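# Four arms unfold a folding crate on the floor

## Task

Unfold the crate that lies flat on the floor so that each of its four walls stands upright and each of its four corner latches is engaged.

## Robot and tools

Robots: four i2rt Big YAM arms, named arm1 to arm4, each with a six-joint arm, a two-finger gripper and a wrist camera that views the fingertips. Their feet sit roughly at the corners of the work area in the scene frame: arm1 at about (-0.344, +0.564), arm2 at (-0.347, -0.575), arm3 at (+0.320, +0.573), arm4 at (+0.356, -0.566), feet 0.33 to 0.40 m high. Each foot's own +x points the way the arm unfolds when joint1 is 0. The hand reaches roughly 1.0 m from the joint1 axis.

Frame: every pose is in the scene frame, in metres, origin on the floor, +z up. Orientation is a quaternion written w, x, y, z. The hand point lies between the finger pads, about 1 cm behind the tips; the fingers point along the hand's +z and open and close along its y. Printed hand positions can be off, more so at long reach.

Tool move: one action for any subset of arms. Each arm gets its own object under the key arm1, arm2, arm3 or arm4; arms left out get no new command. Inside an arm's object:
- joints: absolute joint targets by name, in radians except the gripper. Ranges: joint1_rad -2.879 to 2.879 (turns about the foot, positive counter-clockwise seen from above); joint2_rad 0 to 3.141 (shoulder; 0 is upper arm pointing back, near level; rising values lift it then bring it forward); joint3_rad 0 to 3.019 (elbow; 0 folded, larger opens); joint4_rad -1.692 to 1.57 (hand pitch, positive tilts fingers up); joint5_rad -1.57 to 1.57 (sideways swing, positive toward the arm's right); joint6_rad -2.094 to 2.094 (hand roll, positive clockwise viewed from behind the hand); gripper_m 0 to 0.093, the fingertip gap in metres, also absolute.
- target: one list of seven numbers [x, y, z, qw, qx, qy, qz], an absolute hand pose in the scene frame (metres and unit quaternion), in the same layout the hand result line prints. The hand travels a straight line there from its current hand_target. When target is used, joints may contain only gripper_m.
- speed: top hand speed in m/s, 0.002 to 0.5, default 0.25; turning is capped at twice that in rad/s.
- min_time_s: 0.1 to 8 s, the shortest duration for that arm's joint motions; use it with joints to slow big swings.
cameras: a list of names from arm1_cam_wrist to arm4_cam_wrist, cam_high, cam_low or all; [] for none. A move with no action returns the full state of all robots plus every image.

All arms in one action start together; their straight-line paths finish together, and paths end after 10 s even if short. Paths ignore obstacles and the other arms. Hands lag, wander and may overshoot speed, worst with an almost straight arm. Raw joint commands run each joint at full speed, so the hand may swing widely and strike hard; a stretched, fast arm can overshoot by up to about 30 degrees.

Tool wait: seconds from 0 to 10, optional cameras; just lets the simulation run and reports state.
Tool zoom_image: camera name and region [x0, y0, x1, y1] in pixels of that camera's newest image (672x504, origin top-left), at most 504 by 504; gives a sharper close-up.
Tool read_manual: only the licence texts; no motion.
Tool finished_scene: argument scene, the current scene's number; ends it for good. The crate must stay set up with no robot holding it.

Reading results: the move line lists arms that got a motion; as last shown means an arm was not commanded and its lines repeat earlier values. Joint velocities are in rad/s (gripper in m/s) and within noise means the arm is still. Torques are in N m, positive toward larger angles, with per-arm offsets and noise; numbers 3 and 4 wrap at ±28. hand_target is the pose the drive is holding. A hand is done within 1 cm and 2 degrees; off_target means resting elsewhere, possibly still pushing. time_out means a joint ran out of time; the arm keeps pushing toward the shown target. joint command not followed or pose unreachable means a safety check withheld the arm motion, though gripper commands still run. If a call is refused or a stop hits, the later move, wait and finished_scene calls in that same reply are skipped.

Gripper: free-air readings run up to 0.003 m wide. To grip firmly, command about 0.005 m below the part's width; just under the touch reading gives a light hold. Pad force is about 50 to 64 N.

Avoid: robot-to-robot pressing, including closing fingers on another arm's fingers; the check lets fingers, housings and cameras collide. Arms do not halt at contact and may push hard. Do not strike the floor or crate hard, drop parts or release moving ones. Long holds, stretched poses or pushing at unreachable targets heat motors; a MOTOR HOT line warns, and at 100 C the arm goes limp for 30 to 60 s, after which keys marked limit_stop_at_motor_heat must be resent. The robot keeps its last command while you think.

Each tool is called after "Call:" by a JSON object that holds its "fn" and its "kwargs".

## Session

Call:
{"fn": "move", "kwargs": {"cameras": ["cam_high", "cam_low", "arm4_cam_wrist", "arm3_cam_wrist", "arm1_cam_wrist", "arm2_cam_wrist"]}}

Call:
{"fn": "zoom_image", "kwargs": {"camera": "cam_high", "region": [225, 210, 455, 420]}}

Call:
{"fn": "zoom_image", "kwargs": {"camera": "cam_low", "region": [215, 240, 475, 400]}}

Scene clock: 0.00 s.
Joint torques (N m): no reading
Motor temperatures (°C): arm1=[26 28 27 23 26 23 24] | arm2=[23 24 24 24 27 26 24] | arm3=[26 24 27 23 25 23 27] | arm4=[24 26 26 29 26 24 26]
Heat: arm1: hottest joint2_rad 28 °C; arm2: hottest joint5_rad 27 °C; arm3: hottest joint3_rad 27 °C; arm4: hottest joint4_rad 29 °C.
Joint velocities: within noise
arm1.joint_positions: joint1_rad=+0.789 joint2_rad=+0.609 joint3_rad=+1.408 joint4_rad=-1.451 joint5_rad=+0.217 joint6_rad=-0.687 gripper_m=+0.09396
arm1.joint_status: not commanded
arm1.hand: x=-0.1884 y=+0.4177 z=+0.9285 quat_wxyz=(-0.292, -0.006, -0.892, +0.344) (m; scene frame)
arm1.hand_target: x=-0.1903 y=+0.4191 z=+0.9382 quat_wxyz=(-0.301, -0.007, -0.887, +0.350) (m; scene frame)
arm1.hand_status: not commanded
arm2.joint_positions: joint1_rad=-0.187 joint2_rad=+0.597 joint3_rad=+1.311 joint4_rad=-1.291 joint5_rad=+0.241 joint6_rad=-0.242 gripper_m=+0.09396
arm2.joint_status: not commanded
arm2.hand: x=-0.2311 y=-0.3617 z=+0.9012 quat_wxyz=(-0.466, +0.549, -0.680, -0.135) (m; scene frame)
arm2.hand_target: x=-0.2316 y=-0.3634 z=+0.9148 quat_wxyz=(-0.477, +0.543, -0.676, -0.142) (m; scene frame)
arm2.hand_status: not commanded
arm3.joint_positions: joint1_rad=+0.868 joint2_rad=+0.636 joint3_rad=+1.401 joint4_rad=-1.459 joint5_rad=+0.267 joint6_rad=-0.463 gripper_m=+0.09396
arm3.joint_status: not commanded
arm3.hand: x=+0.4150 y=+0.3713 z=+0.8920 quat_wxyz=(-0.249, -0.258, -0.861, +0.361) (m; scene frame)
arm3.hand_target: x=+0.4139 y=+0.3728 z=+0.9010 quat_wxyz=(-0.257, -0.258, -0.856, +0.367) (m; scene frame)
arm3.hand_status: not commanded
arm4.joint_positions: joint1_rad=-0.127 joint2_rad=+0.607 joint3_rad=+1.357 joint4_rad=-1.287 joint5_rad=+0.183 joint6_rad=-0.762 gripper_m=+0.09396
arm4.joint_status: not commanded
arm4.hand: x=+0.3687 y=-0.3251 z=+0.8718 quat_wxyz=(-0.479, +0.793, -0.351, -0.140) (m; scene frame)
arm4.hand_target: x=+0.3689 y=-0.3277 z=+0.8812 quat_wxyz=(-0.487, +0.788, -0.349, -0.145) (m; scene frame)
arm4.hand_status: not commanded
pictures: arm1_cam_wrist, arm2_cam_wrist, arm3_cam_wrist, arm4_cam_wrist, cam_high, cam_low

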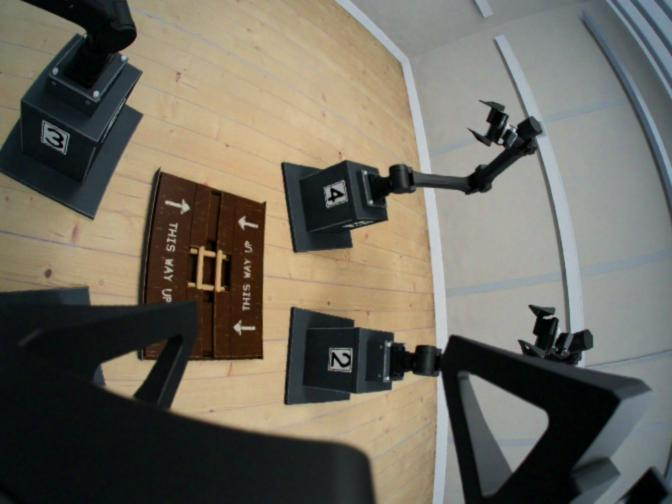

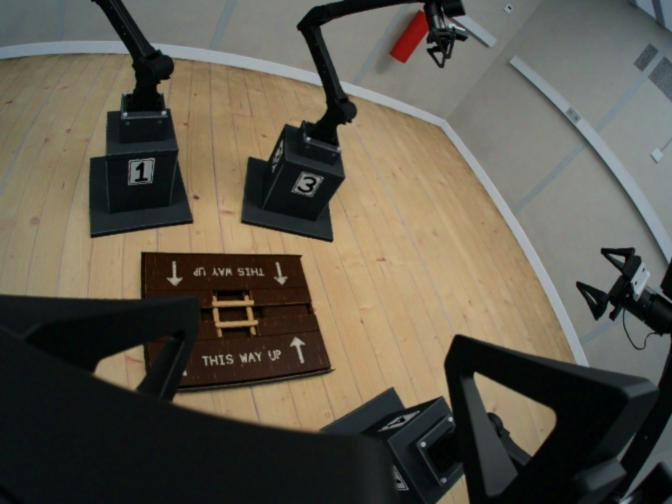

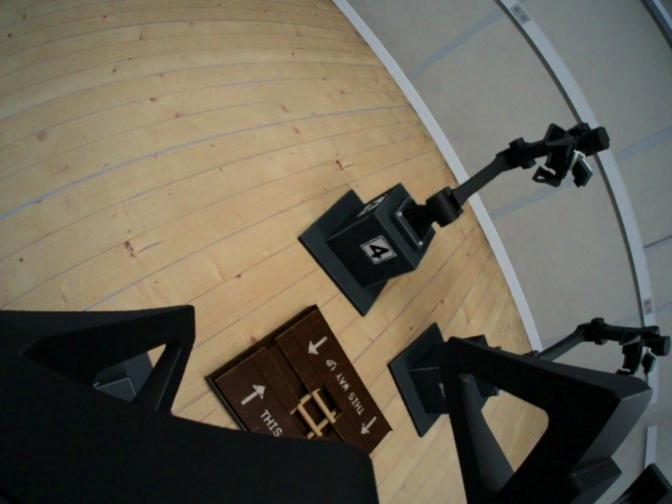

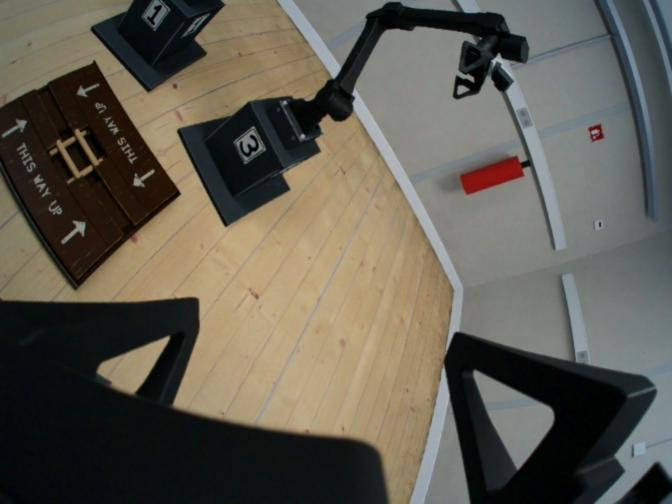

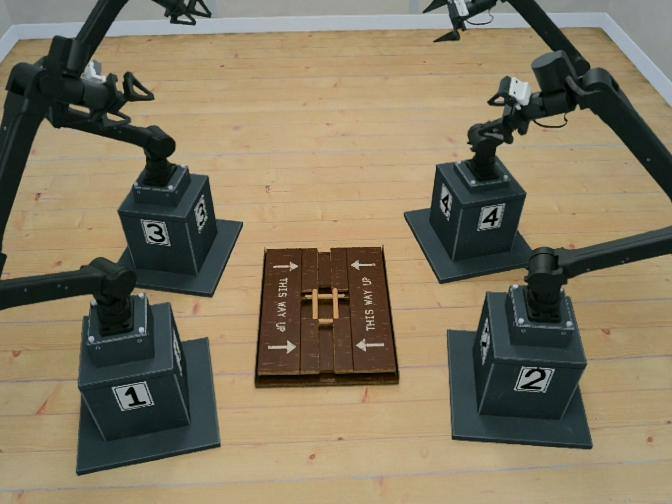

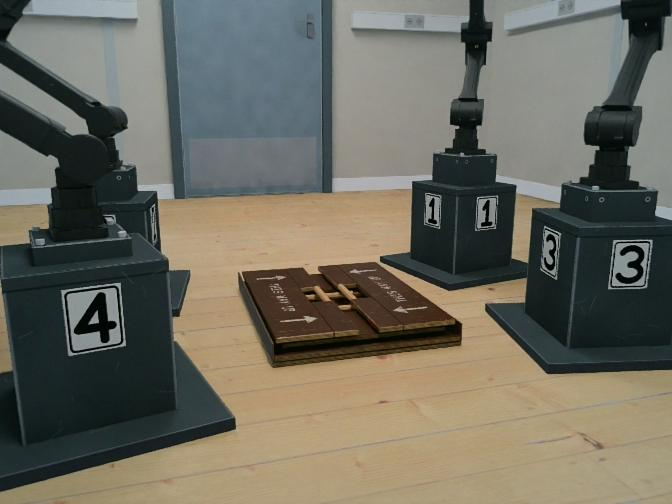

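Scaled by 2.191 from the camera's image (finer frame: 960x720).

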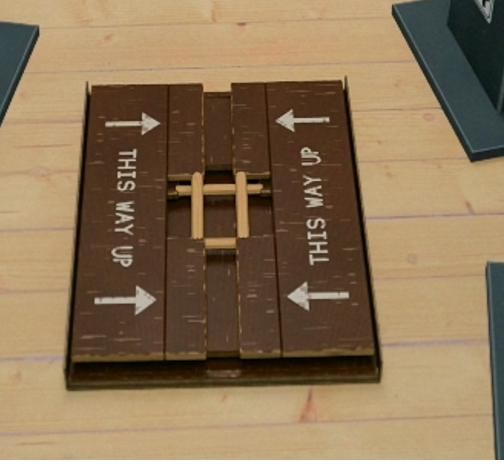

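Scaled by 1.938 from the camera's image (finer frame: 960x720).

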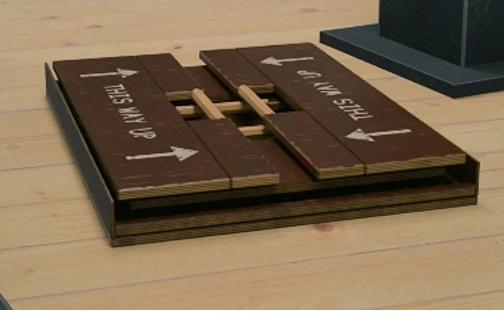

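Call:
{"fn": "move", "kwargs": {"arm4": {"target": [-0.036, -0.012, 0.165, 0, 1, 0, 0], "speed": 0.45, "joints": {"gripper_m": 0.055}}, "arm1": {"target": [-0.02, 0.20, 0.32, 0, 0, 1, 0], "speed": 0.4, "joints": {"gripper_m": 0.055}}, "arm2": {"target": [-0.30, -0.15, 0.45, 0, 0.7071, -0.7071, 0], "speed": 0.35, "joints": {"gripper_m": 0.055}}, "arm3": {"target": [0.27, 0.15, 0.45, 0, 0.7071, 0.7071, 0], "speed": 0.35, "joints": {"gripper_m": 0.055}}, "cameras": ["arm4_cam_wrist", "arm1_cam_wrist", "cam_high"]}}

Scene clock: 15.20 s.
Joint torques (N m): arm1=[-0.97 -18.78 7.66 0.16 -0.04 -0.02] | arm2=[0.73 -14.62 8.75 0.49 -0.12 -0.12] | arm3=[-0.91 -10.7 9.31 0.5 0 0.14] | arm4=[2.14 -22.95 10.66 -0.59 -0.22 -0.1]
Motor temperatures (°C): arm1=[26 28 28 23 26 23 24] | arm2=[23 24 25 25 27 26 24] | arm3=[26 24 28 24 25 23 27] | arm4=[24 26 27 29 26 25 26]
Heat: arm1: hottest joint2_rad 28 °C; arm2: hottest joint5_rad 27 °C; arm3: hottest joint3_rad 28 °C; arm4: hottest joint4_rad 29 °C.
move: arm1 off_target; arm2 off_target; arm3 off_target; arm4 off_target
Joint velocities: within noise
arm1.joint_positions: joint1_rad=+0.556 joint2_rad=+1.975 joint3_rad=+1.092 joint4_rad=-0.729 joint5_rad=-0.004 joint6_rad=-0.826 gripper_m=+0.05507
arm1.joint_status: all done
arm1.hand: x=-0.0303 y=+0.2202 z=+0.3095 quat_wxyz=(+0.015, -0.002, -1.000, -0.013)
arm1.hand_target: x=-0.0215 y=+0.2046 z=+0.3181 quat_wxyz=(+0.004, -0.001, -1.000, -0.003)
arm1.hand_status: off_target (0.025 m and 2.3 deg from the pose sent, 0.668 m and 53.7 deg at the start)
arm2.joint_positions: joint1_rad=+0.024 joint2_rad=+1.604 joint3_rad=+1.019 joint4_rad=-1.053 joint5_rad=+0.005 joint6_rad=-0.096 gripper_m=+0.05513
arm2.joint_status: all done
arm2.hand: x=-0.3002 y=-0.1736 z=+0.4330 quat_wxyz=(+0.024, +0.701, -0.712, +0.023)
arm2.hand_target: x=-0.3020 y=-0.1524 z=+0.4495 quat_wxyz=(+0.002, +0.707, -0.707, +0.004)
arm2.hand_status: off_target (0.029 m and 3.9 deg from the pose sent, 0.503 m and 59.2 deg at the start)
arm3.joint_positions: joint1_rad=+0.101 joint2_rad=+1.571 joint3_rad=+1.032 joint4_rad=-1.089 joint5_rad=+0.005 joint6_rad=-0.118 gripper_m=+0.05513
arm3.joint_status: all done
arm3.hand: x=+0.2729 y=+0.1729 z=+0.4367 quat_wxyz=(+0.019, -0.705, -0.708, -0.022)
arm3.hand_target: x=+0.2675 y=+0.1526 z=+0.4485 quat_wxyz=(+0.004, -0.712, -0.703, -0.006)
arm3.hand_status: off_target (0.027 m and 3.3 deg from the pose sent, 0.515 m and 75.4 deg at the start)
arm4.joint_positions: joint1_rad=+0.399 joint2_rad=+2.496 joint3_rad=+1.839 joint4_rad=-0.940 joint5_rad=+0.008 joint6_rad=-0.926 gripper_m=+0.05507
arm4.joint_status: all done
arm4.hand: x=-0.0195 y=-0.0224 z=+0.1571 quat_wxyz=(+0.009, +1.000, -0.019, +0.011)
arm4.hand_target: x=-0.0294 y=-0.0147 z=+0.1617 quat_wxyz=(+0.002, +1.000, -0.008, +0.005)
arm4.hand_status: off_target (0.021 m and 2.7 deg from the pose sent, 0.873 m and 75.1 deg at the start)
pictures: arm1_cam_wrist, arm4_cam_wrist, cam_high

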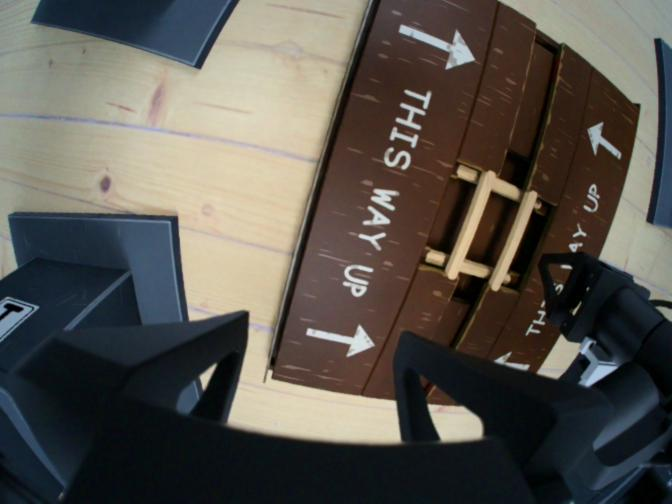

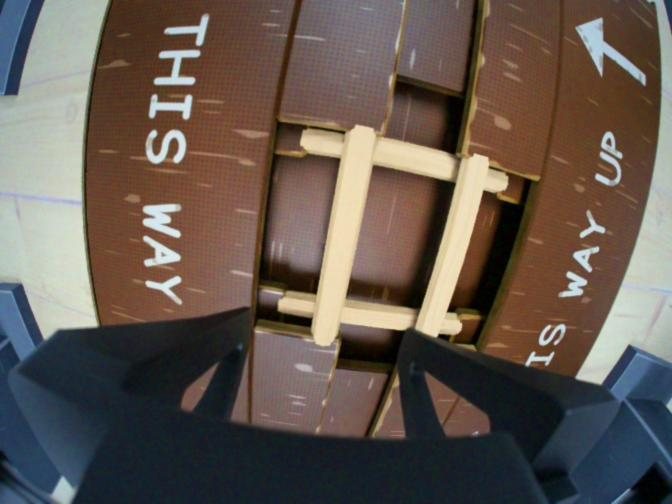

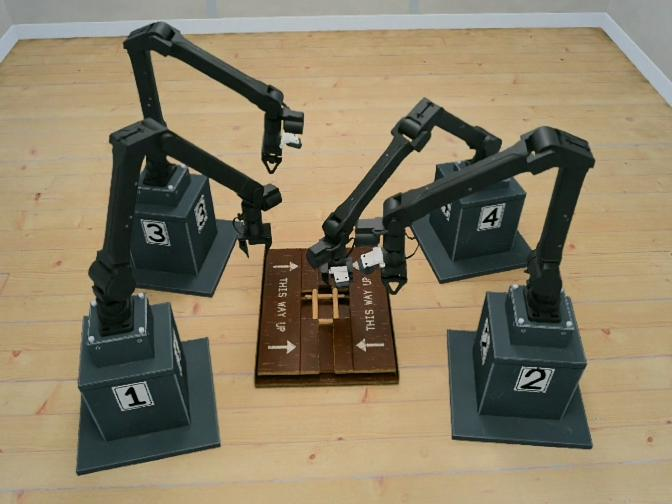

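Call:
{"fn": "move", "kwargs": {"arm4": {"target": [-0.038, -0.003, 0.048, 0, 1, 0, 0], "speed": 0.2}}}

Call:
{"fn": "move", "kwargs": {"arm4": {"joints": {"gripper_m": 0.006}}, "cameras": ["arm4_cam_wrist"]}}

Scene clock: 29.00 s.
Joint torques (N m): arm1=[-1.08 -18.73 7.66 0.18 -0.04 -0.02] | arm2=[0.67 -14.68 8.75 0.49 -0.12 -0.12] | arm3=[-1.61 -11.11 9.39 0.43 0.01 0.12] | arm4=[2.08 -23.65 10.1 -0.24 -0.23 -0.1]
Motor temperatures (°C): arm1=[26 28 29 23 26 23 24] | arm2=[23 25 26 25 27 26 24] | arm3=[26 25 30 23 25 23 27] | arm4=[24 28 29 29 26 25 26]
Heat: arm1: hottest joint3_rad 29 °C; arm2: hottest joint5_rad 27 °C; arm3: hottest joint3_rad 30 °C; arm4: hottest joint3_rad 29 °C.
move: arm4 off_target
Joint velocities: arm1=[within noise] | arm2=[within noise] | arm3=[-0.044 -0.005 -0.012 -0.002 0.007 -0.037 -0.001] | arm4=[within noise]
arm1, arm2, arm3: as last shown
arm4.joint_positions: joint1_rad=+0.396 joint2_rad=+2.739 joint3_rad=+1.998 joint4_rad=-0.853 joint5_rad=+0.003 joint6_rad=-0.943 gripper_m=+0.05507
arm4.joint_status: not commanded
arm4.hand: x=-0.0256 y=-0.0116 z=+0.0453 quat_wxyz=(+0.008, +1.000, -0.012, +0.008)
arm4.hand_target: x=-0.0354 y=-0.0028 z=+0.0482 quat_wxyz=(+0.000, +1.000, -0.002, +0.000)
arm4.hand_status: off_target (0.015 m and 1.9 deg from the pose sent, 0.112 m and 2.7 deg at the start)
pictures: none

Scene clock: 29.77 s.
Joint torques (N m): arm1=[-1.14 -18.61 7.73 0.17 0.01 -0.04] | arm2=[0.67 -14.62 8.76 0.5 -0.12 -0.12] | arm3=[-1.67 -11.4 9.42 0.43 -0.01 0.12] | arm4=[2.08 -23.88 10.07 0.31 -0.03 -0.17]
Motor temperatures (°C): arm1=[26 28 29 23 26 23 24] | arm2=[23 25 26 25 27 26 24] | arm3=[26 25 30 23 25 23 27] | arm4=[24 28 29 29 26 25 26]
Heat: arm1: hottest joint3_rad 29 °C; arm2: hottest joint5_rad 27 °C; arm3: hottest joint3_rad 30 °C; arm4: hottest joint3_rad 29 °C.
move: arm4 off_target
Joint velocities: within noise
arm1, arm2, arm3: as last shown
arm4.joint_positions: joint1_rad=+0.398 joint2_rad=+2.739 joint3_rad=+1.998 joint4_rad=-0.867 joint5_rad=-0.011 joint6_rad=-0.936 gripper_m=+0.01650
arm4.joint_status: gripper_m off_target (ended at +0.01653, target +0.00600)
arm4.hand: x=-0.0264 y=-0.0163 z=+0.0455 quat_wxyz=(+0.018, +1.000, -0.015, +0.006)
arm4.hand_target: x=-0.0373 y=-0.0043 z=+0.0482 quat_wxyz=(+0.002, +1.000, -0.001, -0.003)
arm4.hand_status: not commanded

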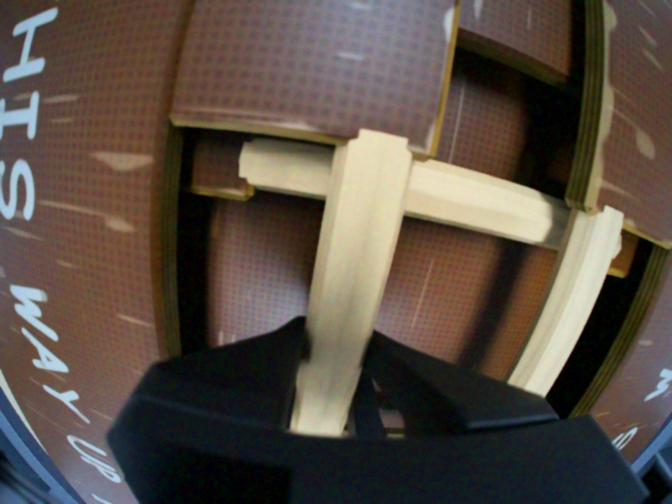

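Call:
{"fn": "move", "kwargs": {"arm4": {"target": [-0.038, -0.034, 0.163, -0.1478, 0.9890, 0, 0], "speed": 0.18}}}

Call:
{"fn": "move", "kwargs": {"arm4": {"target": [-0.040, -0.108, 0.221, -0.3173, 0.9483, 0, 0], "speed": 0.17}}}

Call:
{"fn": "move", "kwargs": {"arm4": {"target": [-0.043, -0.211, 0.241, -0.4848, 0.8746, 0, 0], "speed": 0.15}, "arm1": {"target": [-0.006, 0.032, 0.150, 0, 0, 1, 0], "speed": 0.3}, "cameras": ["arm1_cam_wrist", "cam_low", "cam_high"]}}

Call:
{"fn": "zoom_image", "kwargs": {"camera": "cam_low", "region": [215, 200, 475, 380]}}

Scene clock: 33.37 s.
Joint torques (N m): arm1=[-0.5 -18.9 7.75 0.21 0.02 0] | arm2=[0.73 -14.74 8.75 0.5 -0.12 -0.12] | arm3=[-1.61 -11.28 9.42 0.55 -0.04 0.14] | arm4=[2.78 -25.82 6.35 -0.08 0.18 -0.13]
Motor temperatures (°C): arm1=[26 28 29 23 26 23 24] | arm2=[23 25 26 24 27 26 24] | arm3=[26 25 30 23 25 23 27] | arm4=[24 29 28 29 26 25 26]
Heat: arm1: hottest joint3_rad 29 °C; arm2: hottest joint5_rad 27 °C; arm3: hottest joint3_rad 30 °C; arm4: hottest joint2_rad 29 °C.
move: arm4 off_target
Joint velocities: within noise
arm1, arm2, arm3: as last shown
arm4.joint_positions: joint1_rad=+0.462 joint2_rad=+2.423 joint3_rad=+1.573 joint4_rad=-0.509 joint5_rad=+0.180 joint6_rad=-0.884 gripper_m=+0.01616
arm4.joint_status: not commanded
arm4.hand: x=-0.0263 y=-0.0328 z=+0.1367 quat_wxyz=(-0.138, +0.990, -0.018, +0.003)
arm4.hand_target: x=-0.0377 y=-0.0313 z=+0.1613 quat_wxyz=(-0.150, +0.989, -0.001, -0.002)
arm4.hand_status: off_target (0.029 m and 2.4 deg from the pose sent, 0.119 m and 19.1 deg at the start)
pictures: none

Scene clock: 34.97 s.
Joint torques (N m): arm1=[-0.85 -19.66 7.77 0.12 0.03 -0.06] | arm2=[0.73 -14.62 8.75 0.49 -0.12 -0.12] | arm3=[-1.2 -10.93 9.31 0.49 -0.03 0.14] | arm4=[3.84 -21.36 4.98 0.36 0.07 -0.09]
Motor temperatures (°C): arm1=[26 28 29 23 26 23 24] | arm2=[23 25 26 24 27 26 24] | arm3=[26 25 30 23 25 23 27] | arm4=[24 29 28 29 26 25 26]
Heat: arm1: hottest joint3_rad 29 °C; arm2: hottest joint5_rad 27 °C; arm3: hottest joint3_rad 30 °C; arm4: hottest joint2_rad 29 °C.
move: arm4 off_target
Joint velocities: within noise
arm1, arm2, arm3: as last shown
arm4.joint_positions: joint1_rad=+0.606 joint2_rad=+2.183 joint3_rad=+1.184 joint4_rad=-0.117 joint5_rad=+0.468 joint6_rad=-0.823 gripper_m=+0.01582
arm4.joint_status: not commanded
arm4.hand: x=-0.0278 y=-0.0953 z=+0.2083 quat_wxyz=(-0.315, +0.949, -0.021, +0.006)
arm4.hand_target: x=-0.0392 y=-0.1073 z=+0.2204 quat_wxyz=(-0.316, +0.949, +0.002, +0.003)
arm4.hand_status: off_target (0.022 m and 2.5 deg from the pose sent, 0.114 m and 21.2 deg at the start)
pictures: none

Scene clock: 37.10 s.
Joint torques (N m): arm1=[-0.5 -24.88 7.87 0.14 0 -0.04] | arm2=[0.67 -14.68 8.73 0.47 -0.12 -0.12] | arm3=[-1.14 -11.16 9.21 0.44 0 0.11] | arm4=[5.71 -17.38 2.8 1.43 0.46 0.03]
Motor temperatures (°C): arm1=[26 29 29 23 26 23 24] | arm2=[23 25 26 24 27 26 24] | arm3=[26 25 31 23 25 23 27] | arm4=[24 29 28 29 26 25 26]
Heat: arm1: hottest joint2_rad 29 °C; arm2: hottest joint5_rad 27 °C; arm3: hottest joint3_rad 31 °C; arm4: hottest joint2_rad 29 °C.
move: arm1 off_target; arm4 off_target
Joint velocities: within noise
arm1.joint_positions: joint1_rad=+0.390 joint2_rad=+2.547 joint3_rad=+1.681 joint4_rad=-0.721 joint5_rad=-0.012 joint6_rad=-0.992 gripper_m=+0.05507
arm1.joint_status: not commanded
arm1.hand: x=-0.0087 y=+0.0457 z=+0.1487 quat_wxyz=(+0.002, -0.002, -1.000, -0.007)
arm1.hand_target: x=-0.0047 y=+0.0343 z=+0.1490 quat_wxyz=(-0.002, +0.001, -1.000, -0.002)
arm1.hand_status: off_target (0.014 m and 0.9 deg from the pose sent, 0.248 m and 2.3 deg at the start)
arm2, arm3: as last shown
arm4.joint_positions: joint1_rad=+0.827 joint2_rad=+2.134 joint3_rad=+0.912 joint4_rad=+0.294 joint5_rad=+0.845 joint6_rad=-0.775 gripper_m=+0.01582
arm4.joint_status: not commanded
arm4.hand: x=-0.0294 y=-0.1855 z=+0.2382 quat_wxyz=(-0.484, +0.875, -0.025, +0.009)
arm4.hand_target: x=-0.0424 y=-0.2082 z=+0.2415 quat_wxyz=(-0.486, +0.874, +0.001, +0.001)
arm4.hand_status: off_target (0.029 m and 3.1 deg from the pose sent, 0.121 m and 21.4 deg at the start)
pictures: arm1_cam_wrist, cam_high, cam_low

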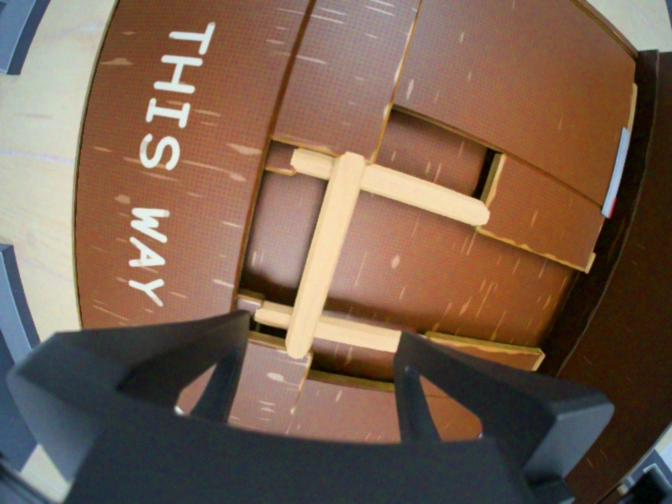

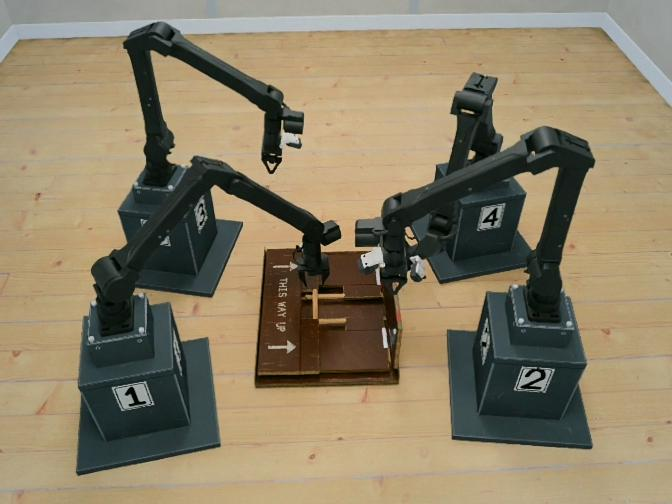

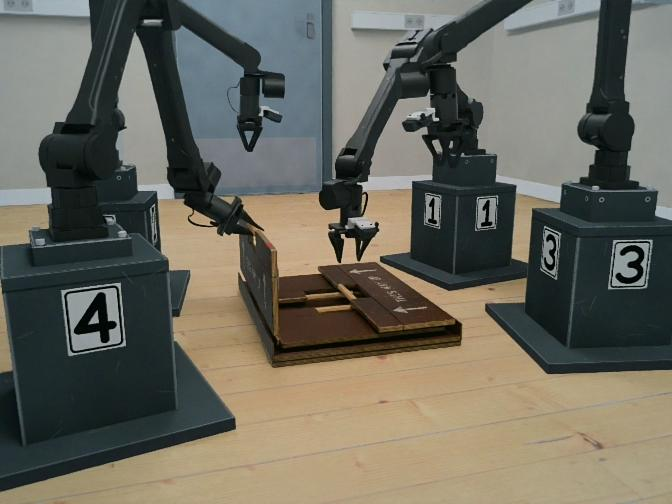

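Scaled by 1.938 from the camera's image (finer frame: 960x720).

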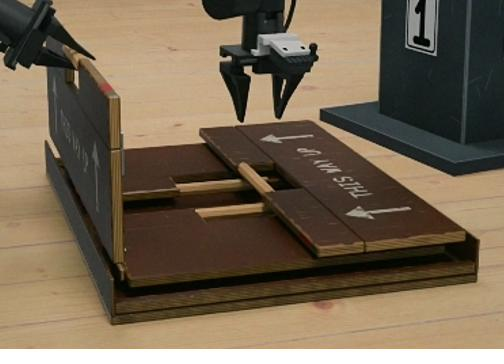

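Call:
{"fn": "move", "kwargs": {"arm1": {"target": [-0.007, 0.029, 0.049, 0, 0, 1, 0], "speed": 0.2}}}

Call:
{"fn": "move", "kwargs": {"arm1": {"joints": {"gripper_m": 0.006}}}}

Call:
{"fn": "move", "kwargs": {"arm1": {"target": [-0.007, 0.064, 0.164, 0, 0, 0.9890, -0.1478], "speed": 0.18}}}

Call:
{"fn": "move", "kwargs": {"arm1": {"target": [-0.005, 0.137, 0.231, 0, 0, 0.9483, -0.3173], "speed": 0.16}, "cameras": ["arm1_cam_wrist", "cam_low"]}}

Scene clock: 44.50 s.
Joint torques (N m): arm1=[-1.26 -26.99 7.09 0.62 0.1 -0.01] | arm2=[0.67 -14.68 8.73 0.49 -0.12 -0.12] | arm3=[-1.49 -10.99 9.36 0.5 -0.02 0.14] | arm4=[5.71 -17.32 2.78 1.43 0.46 0.03]
Motor temperatures (°C): arm1=[26 29 30 23 26 23 24] | arm2=[23 25 26 24 27 26 24] | arm3=[26 25 31 23 25 23 27] | arm4=[24 29 28 29 26 25 27]
Heat: arm1: hottest joint3_rad 30 °C; arm2: hottest joint5_rad 27 °C; arm3: hottest joint3_rad 31 °C; arm4: hottest joint2_rad 29 °C.
move: arm1 off_target
Joint velocities: within noise
arm1.joint_positions: joint1_rad=+0.389 joint2_rad=+2.778 joint3_rad=+1.829 joint4_rad=-0.654 joint5_rad=-0.007 joint6_rad=-1.000 gripper_m=+0.05504
arm1.joint_status: not commanded
arm1.hand: x=-0.0125 y=+0.0468 z=+0.0440 quat_wxyz=(+0.009, +0.001, -1.000, -0.013)
arm1.hand_target: x=-0.0073 y=+0.0298 z=+0.0498 quat_wxyz=(+0.000, +0.003, -1.000, +0.001)
arm1.hand_status: off_target (0.019 m and 1.8 deg from the pose sent, 0.101 m and 0.9 deg at the start)
arm2, arm3, arm4: as last shown
pictures: none

Scene clock: 45.20 s.
Joint torques (N m): arm1=[-0.91 -26.64 6.99 0.61 0.25 -0.24] | arm2=[0.73 -14.62 8.73 0.49 -0.12 -0.12] | arm3=[-1.14 -10.99 9.42 0.44 0.01 0.17] | arm4=[5.71 -17.32 2.8 1.44 0.46 0.03]
Motor temperatures (°C): arm1=[26 29 30 23 26 23 24] | arm2=[23 25 26 24 27 26 24] | arm3=[26 25 31 23 25 23 27] | arm4=[24 29 28 29 26 25 27]
Heat: arm1: hottest joint3_rad 30 °C; arm2: hottest joint5_rad 27 °C; arm3: hottest joint3_rad 31 °C; arm4: hottest joint2_rad 29 °C.
move: arm1 off_target
Joint velocities: within noise
arm1.joint_positions: joint1_rad=+0.384 joint2_rad=+2.778 joint3_rad=+1.830 joint4_rad=-0.649 joint5_rad=-0.019 joint6_rad=-0.967 gripper_m=+0.01833
arm1.joint_status: gripper_m off_target (ended at +0.01836, target +0.00600)
arm1.hand: x=-0.0120 y=+0.0448 z=+0.0444 quat_wxyz=(+0.002, -0.017, -1.000, -0.013)
arm1.hand_target: x=-0.0082 y=+0.0284 z=+0.0497 quat_wxyz=(-0.004, -0.003, -1.000, +0.000)
arm1.hand_status: not commanded
arm2, arm3, arm4: as last shown
pictures: none

Scene clock: 46.67 s.
Joint torques (N m): arm1=[0.97 -27.81 3.75 0.47 0.78 -0.34] | arm2=[0.67 -14.68 8.75 0.49 -0.12 -0.12] | arm3=[-1.38 -10.75 9.31 0.47 0.01 0.1] | arm4=[5.71 -17.32 2.78 1.43 0.46 0.03]
Motor temperatures (°C): arm1=[26 30 30 23 26 23 24] | arm2=[23 25 26 24 27 26 24] | arm3=[26 25 31 23 25 23 27] | arm4=[24 29 28 29 26 25 27]
Heat: arm1: hottest joint2_rad 30 °C; arm2: hottest joint5_rad 27 °C; arm3: hottest joint3_rad 31 °C; arm4: hottest joint2_rad 29 °C.
move: arm1 off_target
Joint velocities: within noise
arm1.joint_positions: joint1_rad=+0.455 joint2_rad=+2.458 joint3_rad=+1.390 joint4_rad=-0.281 joint5_rad=+0.156 joint6_rad=-0.897 gripper_m=+0.01769
arm1.joint_status: not commanded
arm1.hand: x=-0.0118 y=+0.0678 z=+0.1434 quat_wxyz=(-0.003, -0.025, -0.990, +0.138)
arm1.hand_target: x=-0.0042 y=+0.0640 z=+0.1629 quat_wxyz=(-0.001, +0.002, -0.989, +0.150)
arm1.hand_status: off_target (0.021 m and 3.2 deg from the pose sent, 0.121 m and 18.6 deg at the start)
arm2.joint_positions: joint1_rad=+0.024 joint2_rad=+1.604 joint3_rad=+1.019 joint4_rad=-1.053 joint5_rad=+0.005 joint6_rad=-0.096 gripper_m=+0.05513
arm2.joint_status: not commanded
arm2.hand: x=-0.3002 y=-0.1736 z=+0.4330 quat_wxyz=(+0.024, +0.701, -0.712, +0.023)
arm2.hand_target: x=-0.3020 y=-0.1524 z=+0.4495 quat_wxyz=(+0.002, +0.707, -0.707, +0.004)
arm2.hand_status: not commanded
arm3.joint_positions: joint1_rad=+0.101 joint2_rad=+1.571 joint3_rad=+1.032 joint4_rad=-1.089 joint5_rad=+0.005 joint6_rad=-0.118 gripper_m=+0.05513
arm3.joint_status: not commanded
arm3.hand: x=+0.2729 y=+0.1729 z=+0.4367 quat_wxyz=(+0.019, -0.705, -0.708, -0.022)
arm3.hand_target: x=+0.2675 y=+0.1526 z=+0.4485 quat_wxyz=(+0.004, -0.712, -0.703, -0.006)
arm3.hand_status: not commanded
arm4: as last shown
pictures: none

Scene clock: 48.33 s.
Joint torques (N m): arm1=[0.91 -23.88 2.24 1.14 1.07 -0.38] | arm2=[0.67 -14.68 8.75 0.5 -0.12 -0.12] | arm3=[-0.79 -10.81 9.26 0.36 0 0.13] | arm4=[5.71 -17.38 2.78 1.44 0.46 0.03]
Motor temperatures (°C): arm1=[26 30 30 23 26 23 25] | arm2=[23 25 26 24 27 26 24] | arm3=[26 25 31 23 25 23 27] | arm4=[24 29 28 29 26 25 27]
Heat: arm1: hottest joint2_rad 30 °C; arm2: hottest joint5_rad 27 °C; arm3: hottest joint3_rad 31 °C; arm4: hottest joint2_rad 29 °C.
move: arm1 off_target
Joint velocities: within noise
arm1.joint_positions: joint1_rad=+0.614 joint2_rad=+2.248 joint3_rad=+1.006 joint4_rad=+0.124 joint5_rad=+0.426 joint6_rad=-0.817 gripper_m=+0.01732
arm1.joint_status: not commanded
arm1.hand: x=-0.0106 y=+0.1366 z=+0.2132 quat_wxyz=(-0.004, -0.025, -0.952, +0.304)
arm1.hand_target: x=-0.0064 y=+0.1368 z=+0.2304 quat_wxyz=(+0.002, +0.001, -0.949, +0.315)
arm1.hand_status: off_target (0.019 m and 3.3 deg from the pose sent, 0.112 m and 21.4 deg at the start)
arm2, arm3, arm4: as last shown

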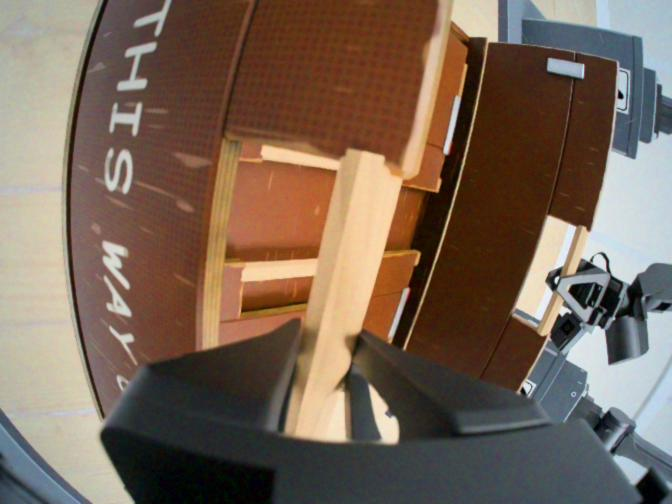

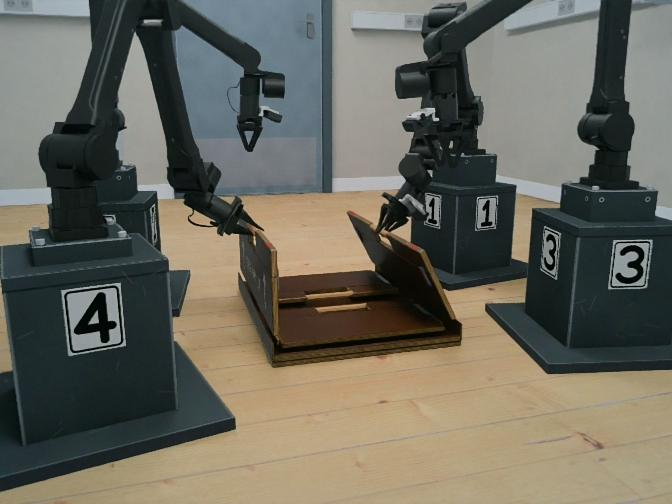

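Call:
{"fn": "move", "kwargs": {"arm1": {"target": [-0.003, 0.229, 0.257, 0, 0, 0.8746, -0.4848], "speed": 0.14}, "arm2": {"target": [-0.068, 0.030, 0.160, 0, 0.7071, -0.7071, 0], "speed": 0.3}, "cameras": ["arm2_cam_wrist", "cam_low", "cam_high"]}}

Call:
{"fn": "zoom_image", "kwargs": {"camera": "cam_low", "region": [215, 190, 475, 380]}}

Scene clock: 52.90 s.
Joint torques (N m): arm1=[1.55 -21.25 -0.24 2.35 2.22 -0.27] | arm2=[-0.44 -25.35 7.73 -0.12 -0.16 -0.13] | arm3=[-1.03 -10.99 9.36 0.46 -0.01 0.14] | arm4=[5.71 -17.32 2.78 1.43 0.46 0.03]
Motor temperatures (°C): arm1=[26 30 30 23 26 24 25] | arm2=[23 25 27 24 27 26 24] | arm3=[26 25 32 23 25 23 27] | arm4=[24 29 28 29 26 25 27]
Heat: arm1: hottest joint2_rad 30 °C; arm2: hottest joint3_rad 27 °C; arm3: hottest joint3_rad 32 °C; arm4: hottest joint2_rad 29 °C.
move: arm1 off_target; arm2 off_target
Joint velocities: within noise
arm1.joint_positions: joint1_rad=+0.850 joint2_rad=+2.266 joint3_rad=+0.779 joint4_rad=+0.541 joint5_rad=+0.791 joint6_rad=-0.754 gripper_m=+0.01723
arm1.joint_status: not commanded
arm1.hand: x=-0.0098 y=+0.2200 z=+0.2379 quat_wxyz=(-0.004, -0.021, -0.884, +0.466)
arm1.hand_target: x=-0.0075 y=+0.2234 z=+0.2565 quat_wxyz=(+0.004, -0.004, -0.874, +0.485)
arm1.hand_status: off_target (0.022 m and 3.4 deg from the pose sent, 0.103 m and 22.8 deg at the start)
arm2.joint_positions: joint1_rad=-0.298 joint2_rad=+2.582 joint3_rad=+1.820 joint4_rad=-0.840 joint5_rad=-0.003 joint6_rad=-0.418 gripper_m=+0.05513
arm2.joint_status: not commanded
arm2.hand: x=-0.0742 y=+0.0123 z=+0.1467 quat_wxyz=(+0.015, +0.702, -0.712, +0.004)
arm2.hand_target: x=-0.0687 y=+0.0279 z=+0.1581 quat_wxyz=(+0.002, +0.705, -0.709, -0.002)
arm2.hand_status: off_target (0.023 m and 2.0 deg from the pose sent, 0.412 m and 3.9 deg at the start)
arm3, arm4: as last shown
pictures: arm2_cam_wrist, cam_high, cam_low

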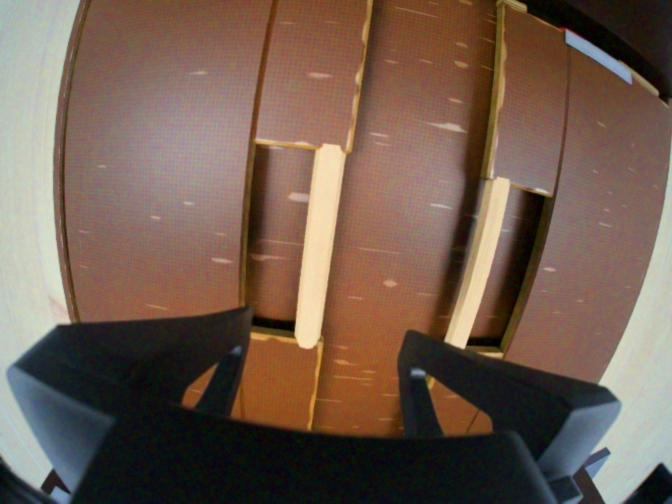

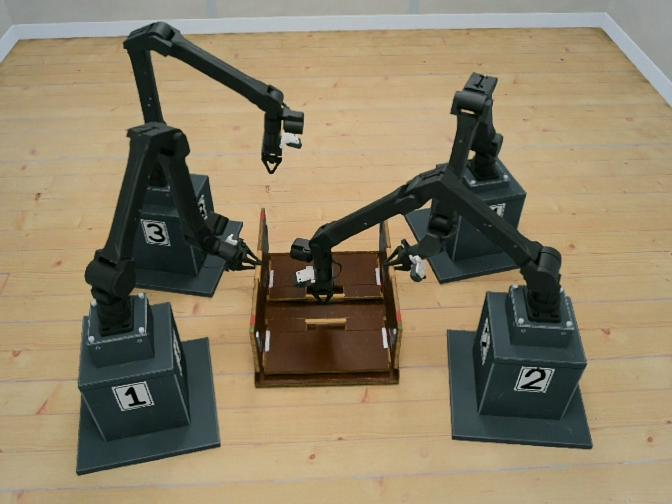

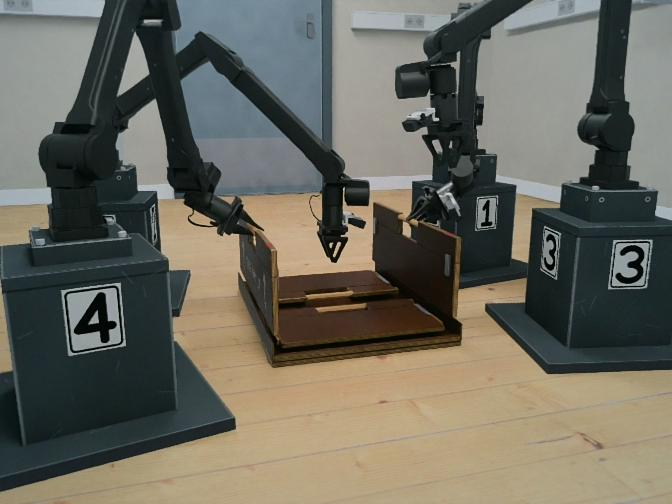

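Scaled by 1.938 from the camera's image (finer frame: 960x720).

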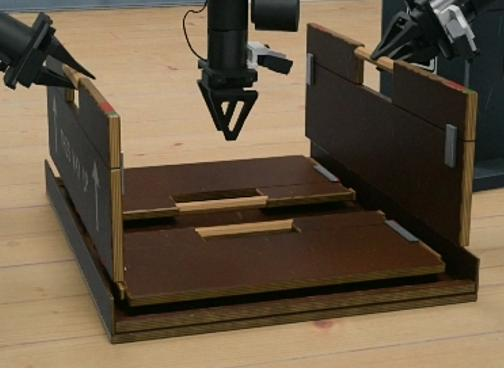

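Call:
{"fn": "move", "kwargs": {"arm2": {"target": [-0.069, 0.0245, 0.034, 0, 0.7071, -0.7071, 0], "speed": 0.18}}}

Call:
{"fn": "move", "kwargs": {"arm2": {"joints": {"gripper_m": 0.006}}, "cameras": ["arm2_cam_wrist"]}}

Call:
{"fn": "move", "kwargs": {"arm2": {"target": [-0.1015, 0.026, 0.178, -0.1228, 0.6964, -0.6964, 0.1228], "speed": 0.18}}}

Call:
{"fn": "move", "kwargs": {"arm2": {"target": [-0.181, 0.030, 0.254, -0.2418, 0.6645, -0.6645, 0.2418], "speed": 0.16}, "arm3": {"target": [0.013, -0.016, 0.160, 0, 0.7071, 0.7071, 0], "speed": 0.25}, "cameras": ["arm2_cam_wrist", "arm3_cam_wrist", "cam_low"]}}

Scene clock: 59.97 s.
Joint torques (N m): arm1=[1.26 -21.3 -0.2 2.44 2.24 -0.27] | arm2=[0.26 -25.99 6.94 0.51 0 -0.12] | arm3=[-1.14 -10.87 9.48 0.51 -0.01 0.11] | arm4=[5.71 -17.38 2.8 1.44 0.46 0.03]
Motor temperatures (°C): arm1=[26 31 29 23 27 24 25] | arm2=[23 26 27 24 27 26 24] | arm3=[26 26 32 23 25 23 27] | arm4=[24 29 27 29 27 25 27]
Heat: arm1: hottest joint2_rad 31 °C; arm2: hottest joint3_rad 27 °C; arm3: hottest joint3_rad 32 °C; arm4: hottest joint2_rad 29 °C.
move: arm2 off_target
Joint velocities: within noise
arm1, arm3, arm4: as last shown
arm2.joint_positions: joint1_rad=-0.295 joint2_rad=+2.835 joint3_rad=+1.963 joint4_rad=-0.743 joint5_rad=-0.001 joint6_rad=-0.425 gripper_m=+0.05512
arm2.joint_status: not commanded
arm2.hand: x=-0.0797 y=+0.0043 z=+0.0241 quat_wxyz=(+0.021, +0.705, -0.709, +0.008)
arm2.hand_target: x=-0.0714 y=+0.0238 z=+0.0347 quat_wxyz=(+0.000, +0.708, -0.706, +0.000)
arm2.hand_status: off_target (0.025 m and 2.6 deg from the pose sent, 0.114 m and 2.0 deg at the start)
pictures: none

Scene clock: 60.73 s.
Joint torques (N m): arm1=[1.08 -21.71 -0.14 2.18 2.21 -0.27] | arm2=[-0.15 -25.88 6.94 0.58 0.17 0.07] | arm3=[-1.44 -11.22 9.4 0.57 -0.04 0.15] | arm4=[5.71 -17.32 2.8 1.43 0.46 0.03]
Motor temperatures (°C): arm1=[26 31 29 23 27 24 25] | arm2=[23 26 27 24 27 26 24] | arm3=[26 26 32 23 25 23 27] | arm4=[24 29 27 29 27 25 27]
Heat: arm1: hottest joint2_rad 31 °C; arm2: hottest joint3_rad 27 °C; arm3: hottest joint3_rad 32 °C; arm4: hottest joint2_rad 29 °C.
move: arm2 off_target
Joint velocities: within noise
arm1, arm3, arm4: as last shown
arm2.joint_positions: joint1_rad=-0.295 joint2_rad=+2.835 joint3_rad=+1.963 joint4_rad=-0.745 joint5_rad=-0.013 joint6_rad=-0.451 gripper_m=+0.01749
arm2.joint_status: gripper_m off_target (ended at +0.01751, target +0.00600)
arm2.hand: x=-0.0818 y=+0.0048 z=+0.0241 quat_wxyz=(+0.024, +0.714, -0.700, +0.002)
arm2.hand_target: x=-0.0714 y=+0.0240 z=+0.0347 quat_wxyz=(+0.001, +0.711, -0.703, -0.004)
arm2.hand_status: not commanded

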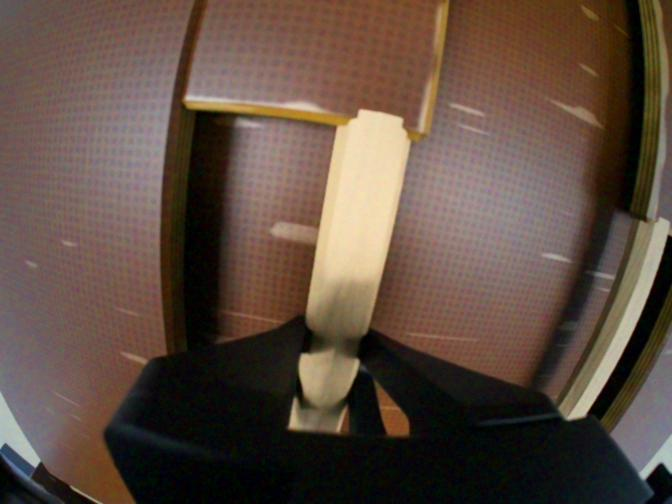

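Scene clock: 62.30 s.
Joint torques (N m): arm1=[1.55 -21.19 -0.29 2.33 2.2 -0.29] | arm2=[0.26 -30.62 4.62 -0.28 0.09 0.16] | arm3=[-1.26 -10.93 9.37 0.5 -0.02 0.14] | arm4=[5.71 -17.38 2.78 1.44 0.46 0.03]
Motor temperatures (°C): arm1=[26 31 29 23 28 24 25] | arm2=[23 26 27 24 27 26 24] | arm3=[26 26 32 23 25 23 27] | arm4=[24 29 27 29 27 25 27]
Heat: arm1: hottest joint2_rad 31 °C; arm2: hottest joint3_rad 27 °C; arm3: hottest joint3_rad 32 °C; arm4: hottest joint2_rad 29 °C.
move: arm2 off_target
Joint velocities: within noise
arm1, arm3: as last shown
arm1.hand_target: x=-0.0075 y=+0.2235 z=+0.2565 quat_wxyz=(+0.004, -0.004, -0.874, +0.485)
arm2.joint_positions: joint1_rad=-0.164 joint2_rad=+2.562 joint3_rad=+1.660 joint4_rad=-0.616 joint5_rad=+0.346 joint6_rad=-0.333 gripper_m=+0.01749
arm2.joint_status: not commanded
arm2.hand: x=-0.1045 y=+0.0048 z=+0.1284 quat_wxyz=(-0.101, +0.704, -0.688, +0.142)
arm2.hand_target: x=-0.1005 y=+0.0285 z=+0.1760 quat_wxyz=(-0.128, +0.696, -0.695, +0.126)
arm2.hand_status: off_target (0.054 m and 3.5 deg from the pose sent, 0.157 m and 21.9 deg at the start)
arm4.joint_positions: joint1_rad=+0.827 joint2_rad=+2.134 joint3_rad=+0.912 joint4_rad=+0.294 joint5_rad=+0.845 joint6_rad=-0.775 gripper_m=+0.01582
arm4.joint_status: not commanded
arm4.hand: x=-0.0294 y=-0.1855 z=+0.2382 quat_wxyz=(-0.484, +0.875, -0.025, +0.009)
arm4.hand_target: x=-0.0424 y=-0.2082 z=+0.2415 quat_wxyz=(-0.486, +0.874, +0.001, +0.001)
arm4.hand_status: not commanded
pictures: none

Scene clock: 64.93 s.
Joint torques (N m): arm1=[1.44 -21.13 -0.34 2.22 2.19 -0.3] | arm2=[1.26 -29.63 5 -0.46 0.49 0.24] | arm3=[-1.14 -18.84 8.32 -0.25 -0.06 -0.05] | arm4=[5.71 -17.32 2.8 1.43 0.46 0.03]
Motor temperatures (°C): arm1=[26 31 29 23 28 24 25] | arm2=[23 27 27 24 27 26 25] | arm3=[26 26 32 23 25 23 27] | arm4=[24 29 27 29 27 25 27]
Heat: arm1: hottest joint2_rad 31 °C; arm2: hottest joint2_rad 27 °C; arm3: hottest joint3_rad 32 °C; arm4: hottest joint2_rad 29 °C.
move: arm2 off_target; arm3 off_target
Joint velocities: within noise
arm1, arm4: as last shown
arm2.joint_positions: joint1_rad=+0.021 joint2_rad=+2.433 joint3_rad=+1.545 joint4_rad=-0.671 joint5_rad=+0.686 joint6_rad=-0.135 gripper_m=+0.01720
arm2.joint_status: not commanded
arm2.hand: x=-0.1680 y=+0.0054 z=+0.2047 quat_wxyz=(-0.211, +0.671, -0.661, +0.262)
arm2.hand_target: x=-0.1745 y=+0.0279 z=+0.2515 quat_wxyz=(-0.238, +0.662, -0.669, +0.241)
arm2.hand_status: off_target (0.057 m and 4.3 deg from the pose sent, 0.149 m and 20.5 deg at the start)
arm3.joint_positions: joint1_rad=-0.259 joint2_rad=+2.516 joint3_rad=+1.788 joint4_rad=-0.842 joint5_rad=+0.002 joint6_rad=-0.467 gripper_m=+0.05513
arm3.joint_status: not commanded
arm3.hand: x=+0.0215 y=-0.0076 z=+0.1654 quat_wxyz=(+0.000, -0.710, -0.704, -0.001)
arm3.hand_target: x=+0.0160 y=-0.0136 z=+0.1589 quat_wxyz=(-0.002, -0.708, -0.706, -0.001)
arm3.hand_status: off_target (0.013 m and 0.5 deg from the pose sent, 0.424 m and 3.3 deg at the start)

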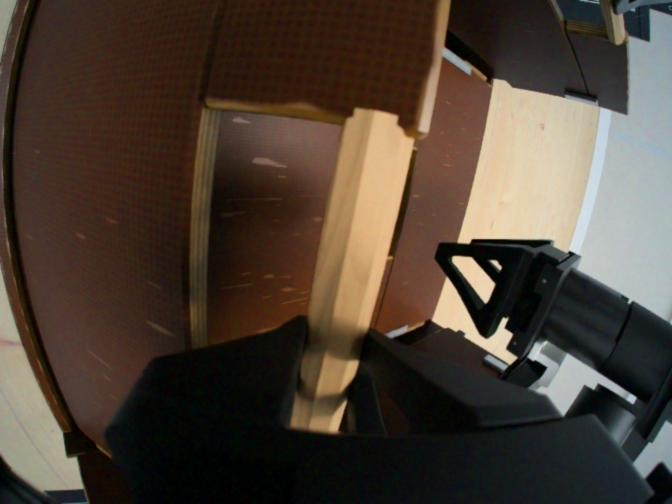

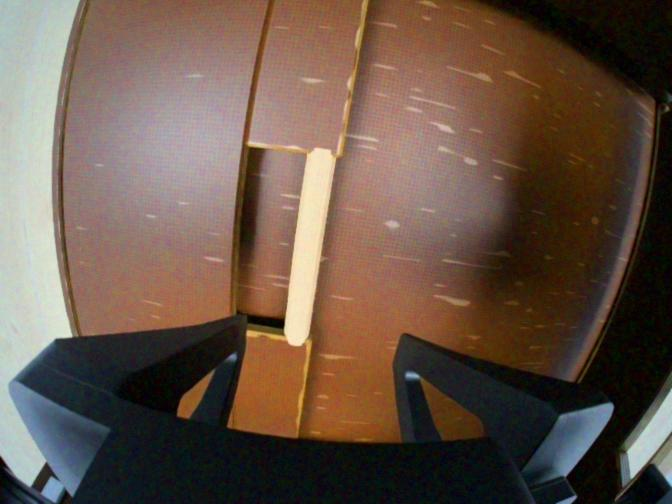

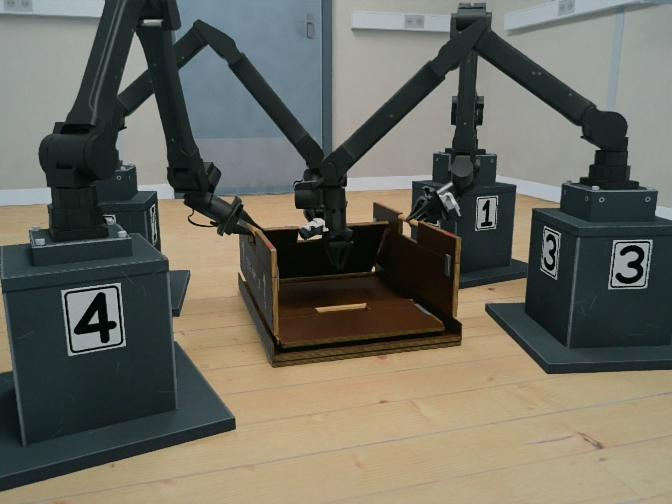

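Call:
{"fn": "move", "kwargs": {"arm3": {"target": [0.018, -0.010, 0.034, 0, 0.7071, 0.7071, 0], "speed": 0.15}, "cameras": ["arm3_cam_wrist"]}}

Scene clock: 73.10 s.
Joint torques (N m): arm1=[1.55 -21.48 -0.18 2.26 2.21 -0.29] | arm2=[1.26 -29.57 5 -0.46 0.49 0.23] | arm3=[-0.91 -18.61 7.13 0.65 0.09 -0.02] | arm4=[5.71 -17.38 2.8 1.43 0.46 0.03]
Motor temperatures (°C): arm1=[26 31 29 23 29 24 25] | arm2=[23 27 26 24 27 26 25] | arm3=[26 26 33 23 25 23 27] | arm4=[24 29 27 29 27 25 27]
Heat: arm1: hottest joint2_rad 31 °C; arm2: hottest joint2_rad 27 °C; arm3: hottest joint3_rad 33 °C; arm4: hottest joint2_rad 29 °C.
move: arm3 off_target
Joint velocities: within noise
arm1, arm2, arm4: as last shown
arm3.joint_positions: joint1_rad=-0.262 joint2_rad=+2.763 joint3_rad=+1.915 joint4_rad=-0.736 joint5_rad=+0.002 joint6_rad=-0.470 gripper_m=+0.05513
arm3.joint_status: not commanded
arm3.hand: x=+0.0226 y=-0.0017 z=+0.0434 quat_wxyz=(+0.002, -0.710, -0.704, -0.007)
arm3.hand_target: x=+0.0171 y=-0.0074 z=+0.0339 quat_wxyz=(+0.000, -0.708, -0.706, +0.000)
arm3.hand_status: off_target (0.013 m and 1.0 deg from the pose sent, 0.131 m and 0.5 deg at the start)

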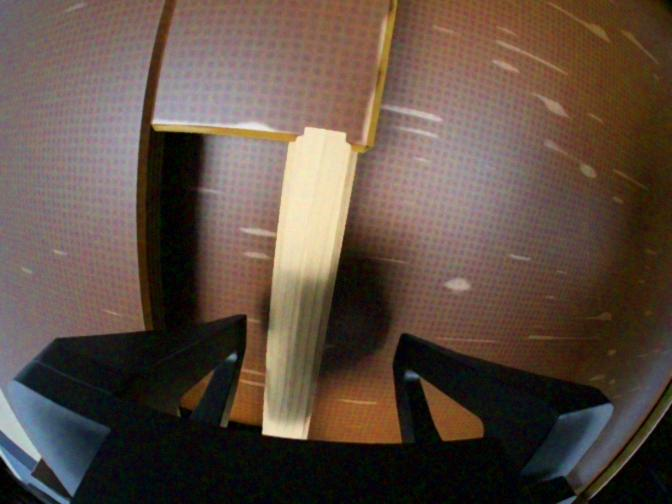

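Call:
{"fn": "move", "kwargs": {"arm3": {"joints": {"gripper_m": 0.006}}, "arm2": {"target": [-0.247, 0.033, 0.290, -0.3210, 0.6300, -0.6300, 0.3210], "speed": 0.08}, "cameras": ["arm3_cam_wrist", "cam_high"]}}

Scene clock: 76.17 s.
Joint torques (N m): arm1=[2.02 -21.13 -0.43 2.25 1.9 -0.3] | arm2=[1.03 -28.16 7.38 -1.48 1.44 0.1] | arm3=[-0.97 -19.02 7.1 0.88 0.3 -0.03] | arm4=[5.6 -17.32 3.04 1.33 0.41 0.03]
Motor temperatures (°C): arm1=[26 31 29 24 29 24 25] | arm2=[23 27 26 24 27 26 25] | arm3=[26 26 32 23 25 23 27] | arm4=[24 29 27 29 27 25 27]
Heat: arm1: hottest joint2_rad 31 °C; arm2: hottest joint2_rad 27 °C; arm3: hottest joint3_rad 32 °C; arm4: hottest joint2_rad 29 °C.
move: arm2 off_target; arm3 off_target
Joint velocities: within noise
arm1.joint_positions: joint1_rad=+0.849 joint2_rad=+2.268 joint3_rad=+0.779 joint4_rad=+0.543 joint5_rad=+0.798 joint6_rad=-0.754 gripper_m=+0.01722
arm1.joint_status: not commanded
arm1.hand: x=-0.0115 y=+0.2190 z=+0.2382 quat_wxyz=(-0.001, -0.023, -0.883, +0.469)
arm1.hand_target: x=-0.0072 y=+0.2233 z=+0.2569 quat_wxyz=(+0.003, -0.004, -0.874, +0.485)
arm1.hand_status: not commanded
arm2.joint_positions: joint1_rad=+0.192 joint2_rad=+2.435 joint3_rad=+1.564 joint4_rad=-0.854 joint5_rad=+0.918 joint6_rad=+0.109 gripper_m=+0.01697
arm2.joint_status: not commanded
arm2.hand: x=-0.2397 y=+0.0041 z=+0.2393 quat_wxyz=(-0.293, +0.639, -0.625, +0.338)
arm2.hand_target: x=-0.2463 y=+0.0322 z=+0.2883 quat_wxyz=(-0.321, +0.630, -0.630, +0.321)
arm2.hand_status: off_target (0.059 m and 4.0 deg from the pose sent, 0.119 m and 15.4 deg at the start)
arm3.joint_positions: joint1_rad=-0.251 joint2_rad=+2.763 joint3_rad=+1.915 joint4_rad=-0.742 joint5_rad=-0.012 joint6_rad=-0.468 gripper_m=+0.01643
arm3.joint_status: gripper_m off_target (ended at +0.01647, target +0.00600)
arm3.hand: x=+0.0317 y=-0.0046 z=+0.0434 quat_wxyz=(-0.004, -0.707, -0.707, -0.012)
arm3.hand_target: x=+0.0219 y=-0.0098 z=+0.0340 quat_wxyz=(-0.004, -0.706, -0.708, -0.002)
arm3.hand_status: not commanded
arm4.joint_positions: joint1_rad=+0.829 joint2_rad=+2.134 joint3_rad=+0.909 joint4_rad=+0.298 joint5_rad=+0.847 joint6_rad=-0.777 gripper_m=+0.01582
arm4.joint_status: not commanded
arm4.hand: x=-0.0289 y=-0.1865 z=+0.2379 quat_wxyz=(-0.485, +0.874, -0.024, +0.009)
arm4.hand_target: x=-0.0426 y=-0.2082 z=+0.2416 quat_wxyz=(-0.486, +0.874, +0.002, +0.001)
arm4.hand_status: not commanded

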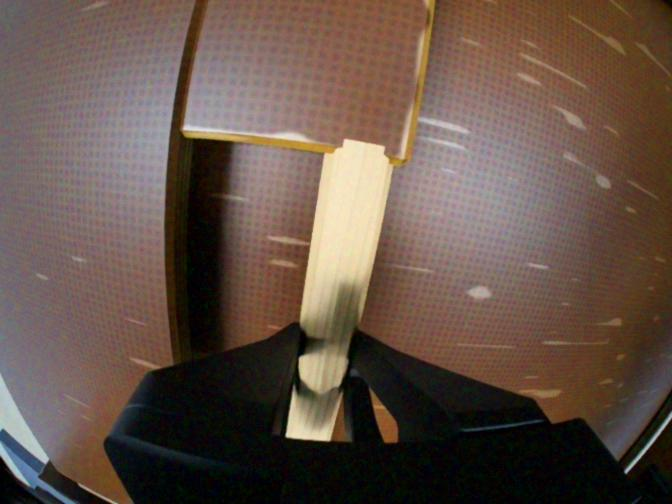

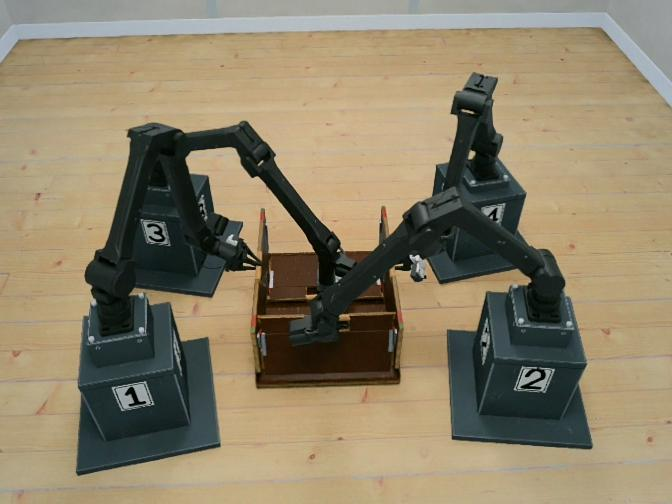

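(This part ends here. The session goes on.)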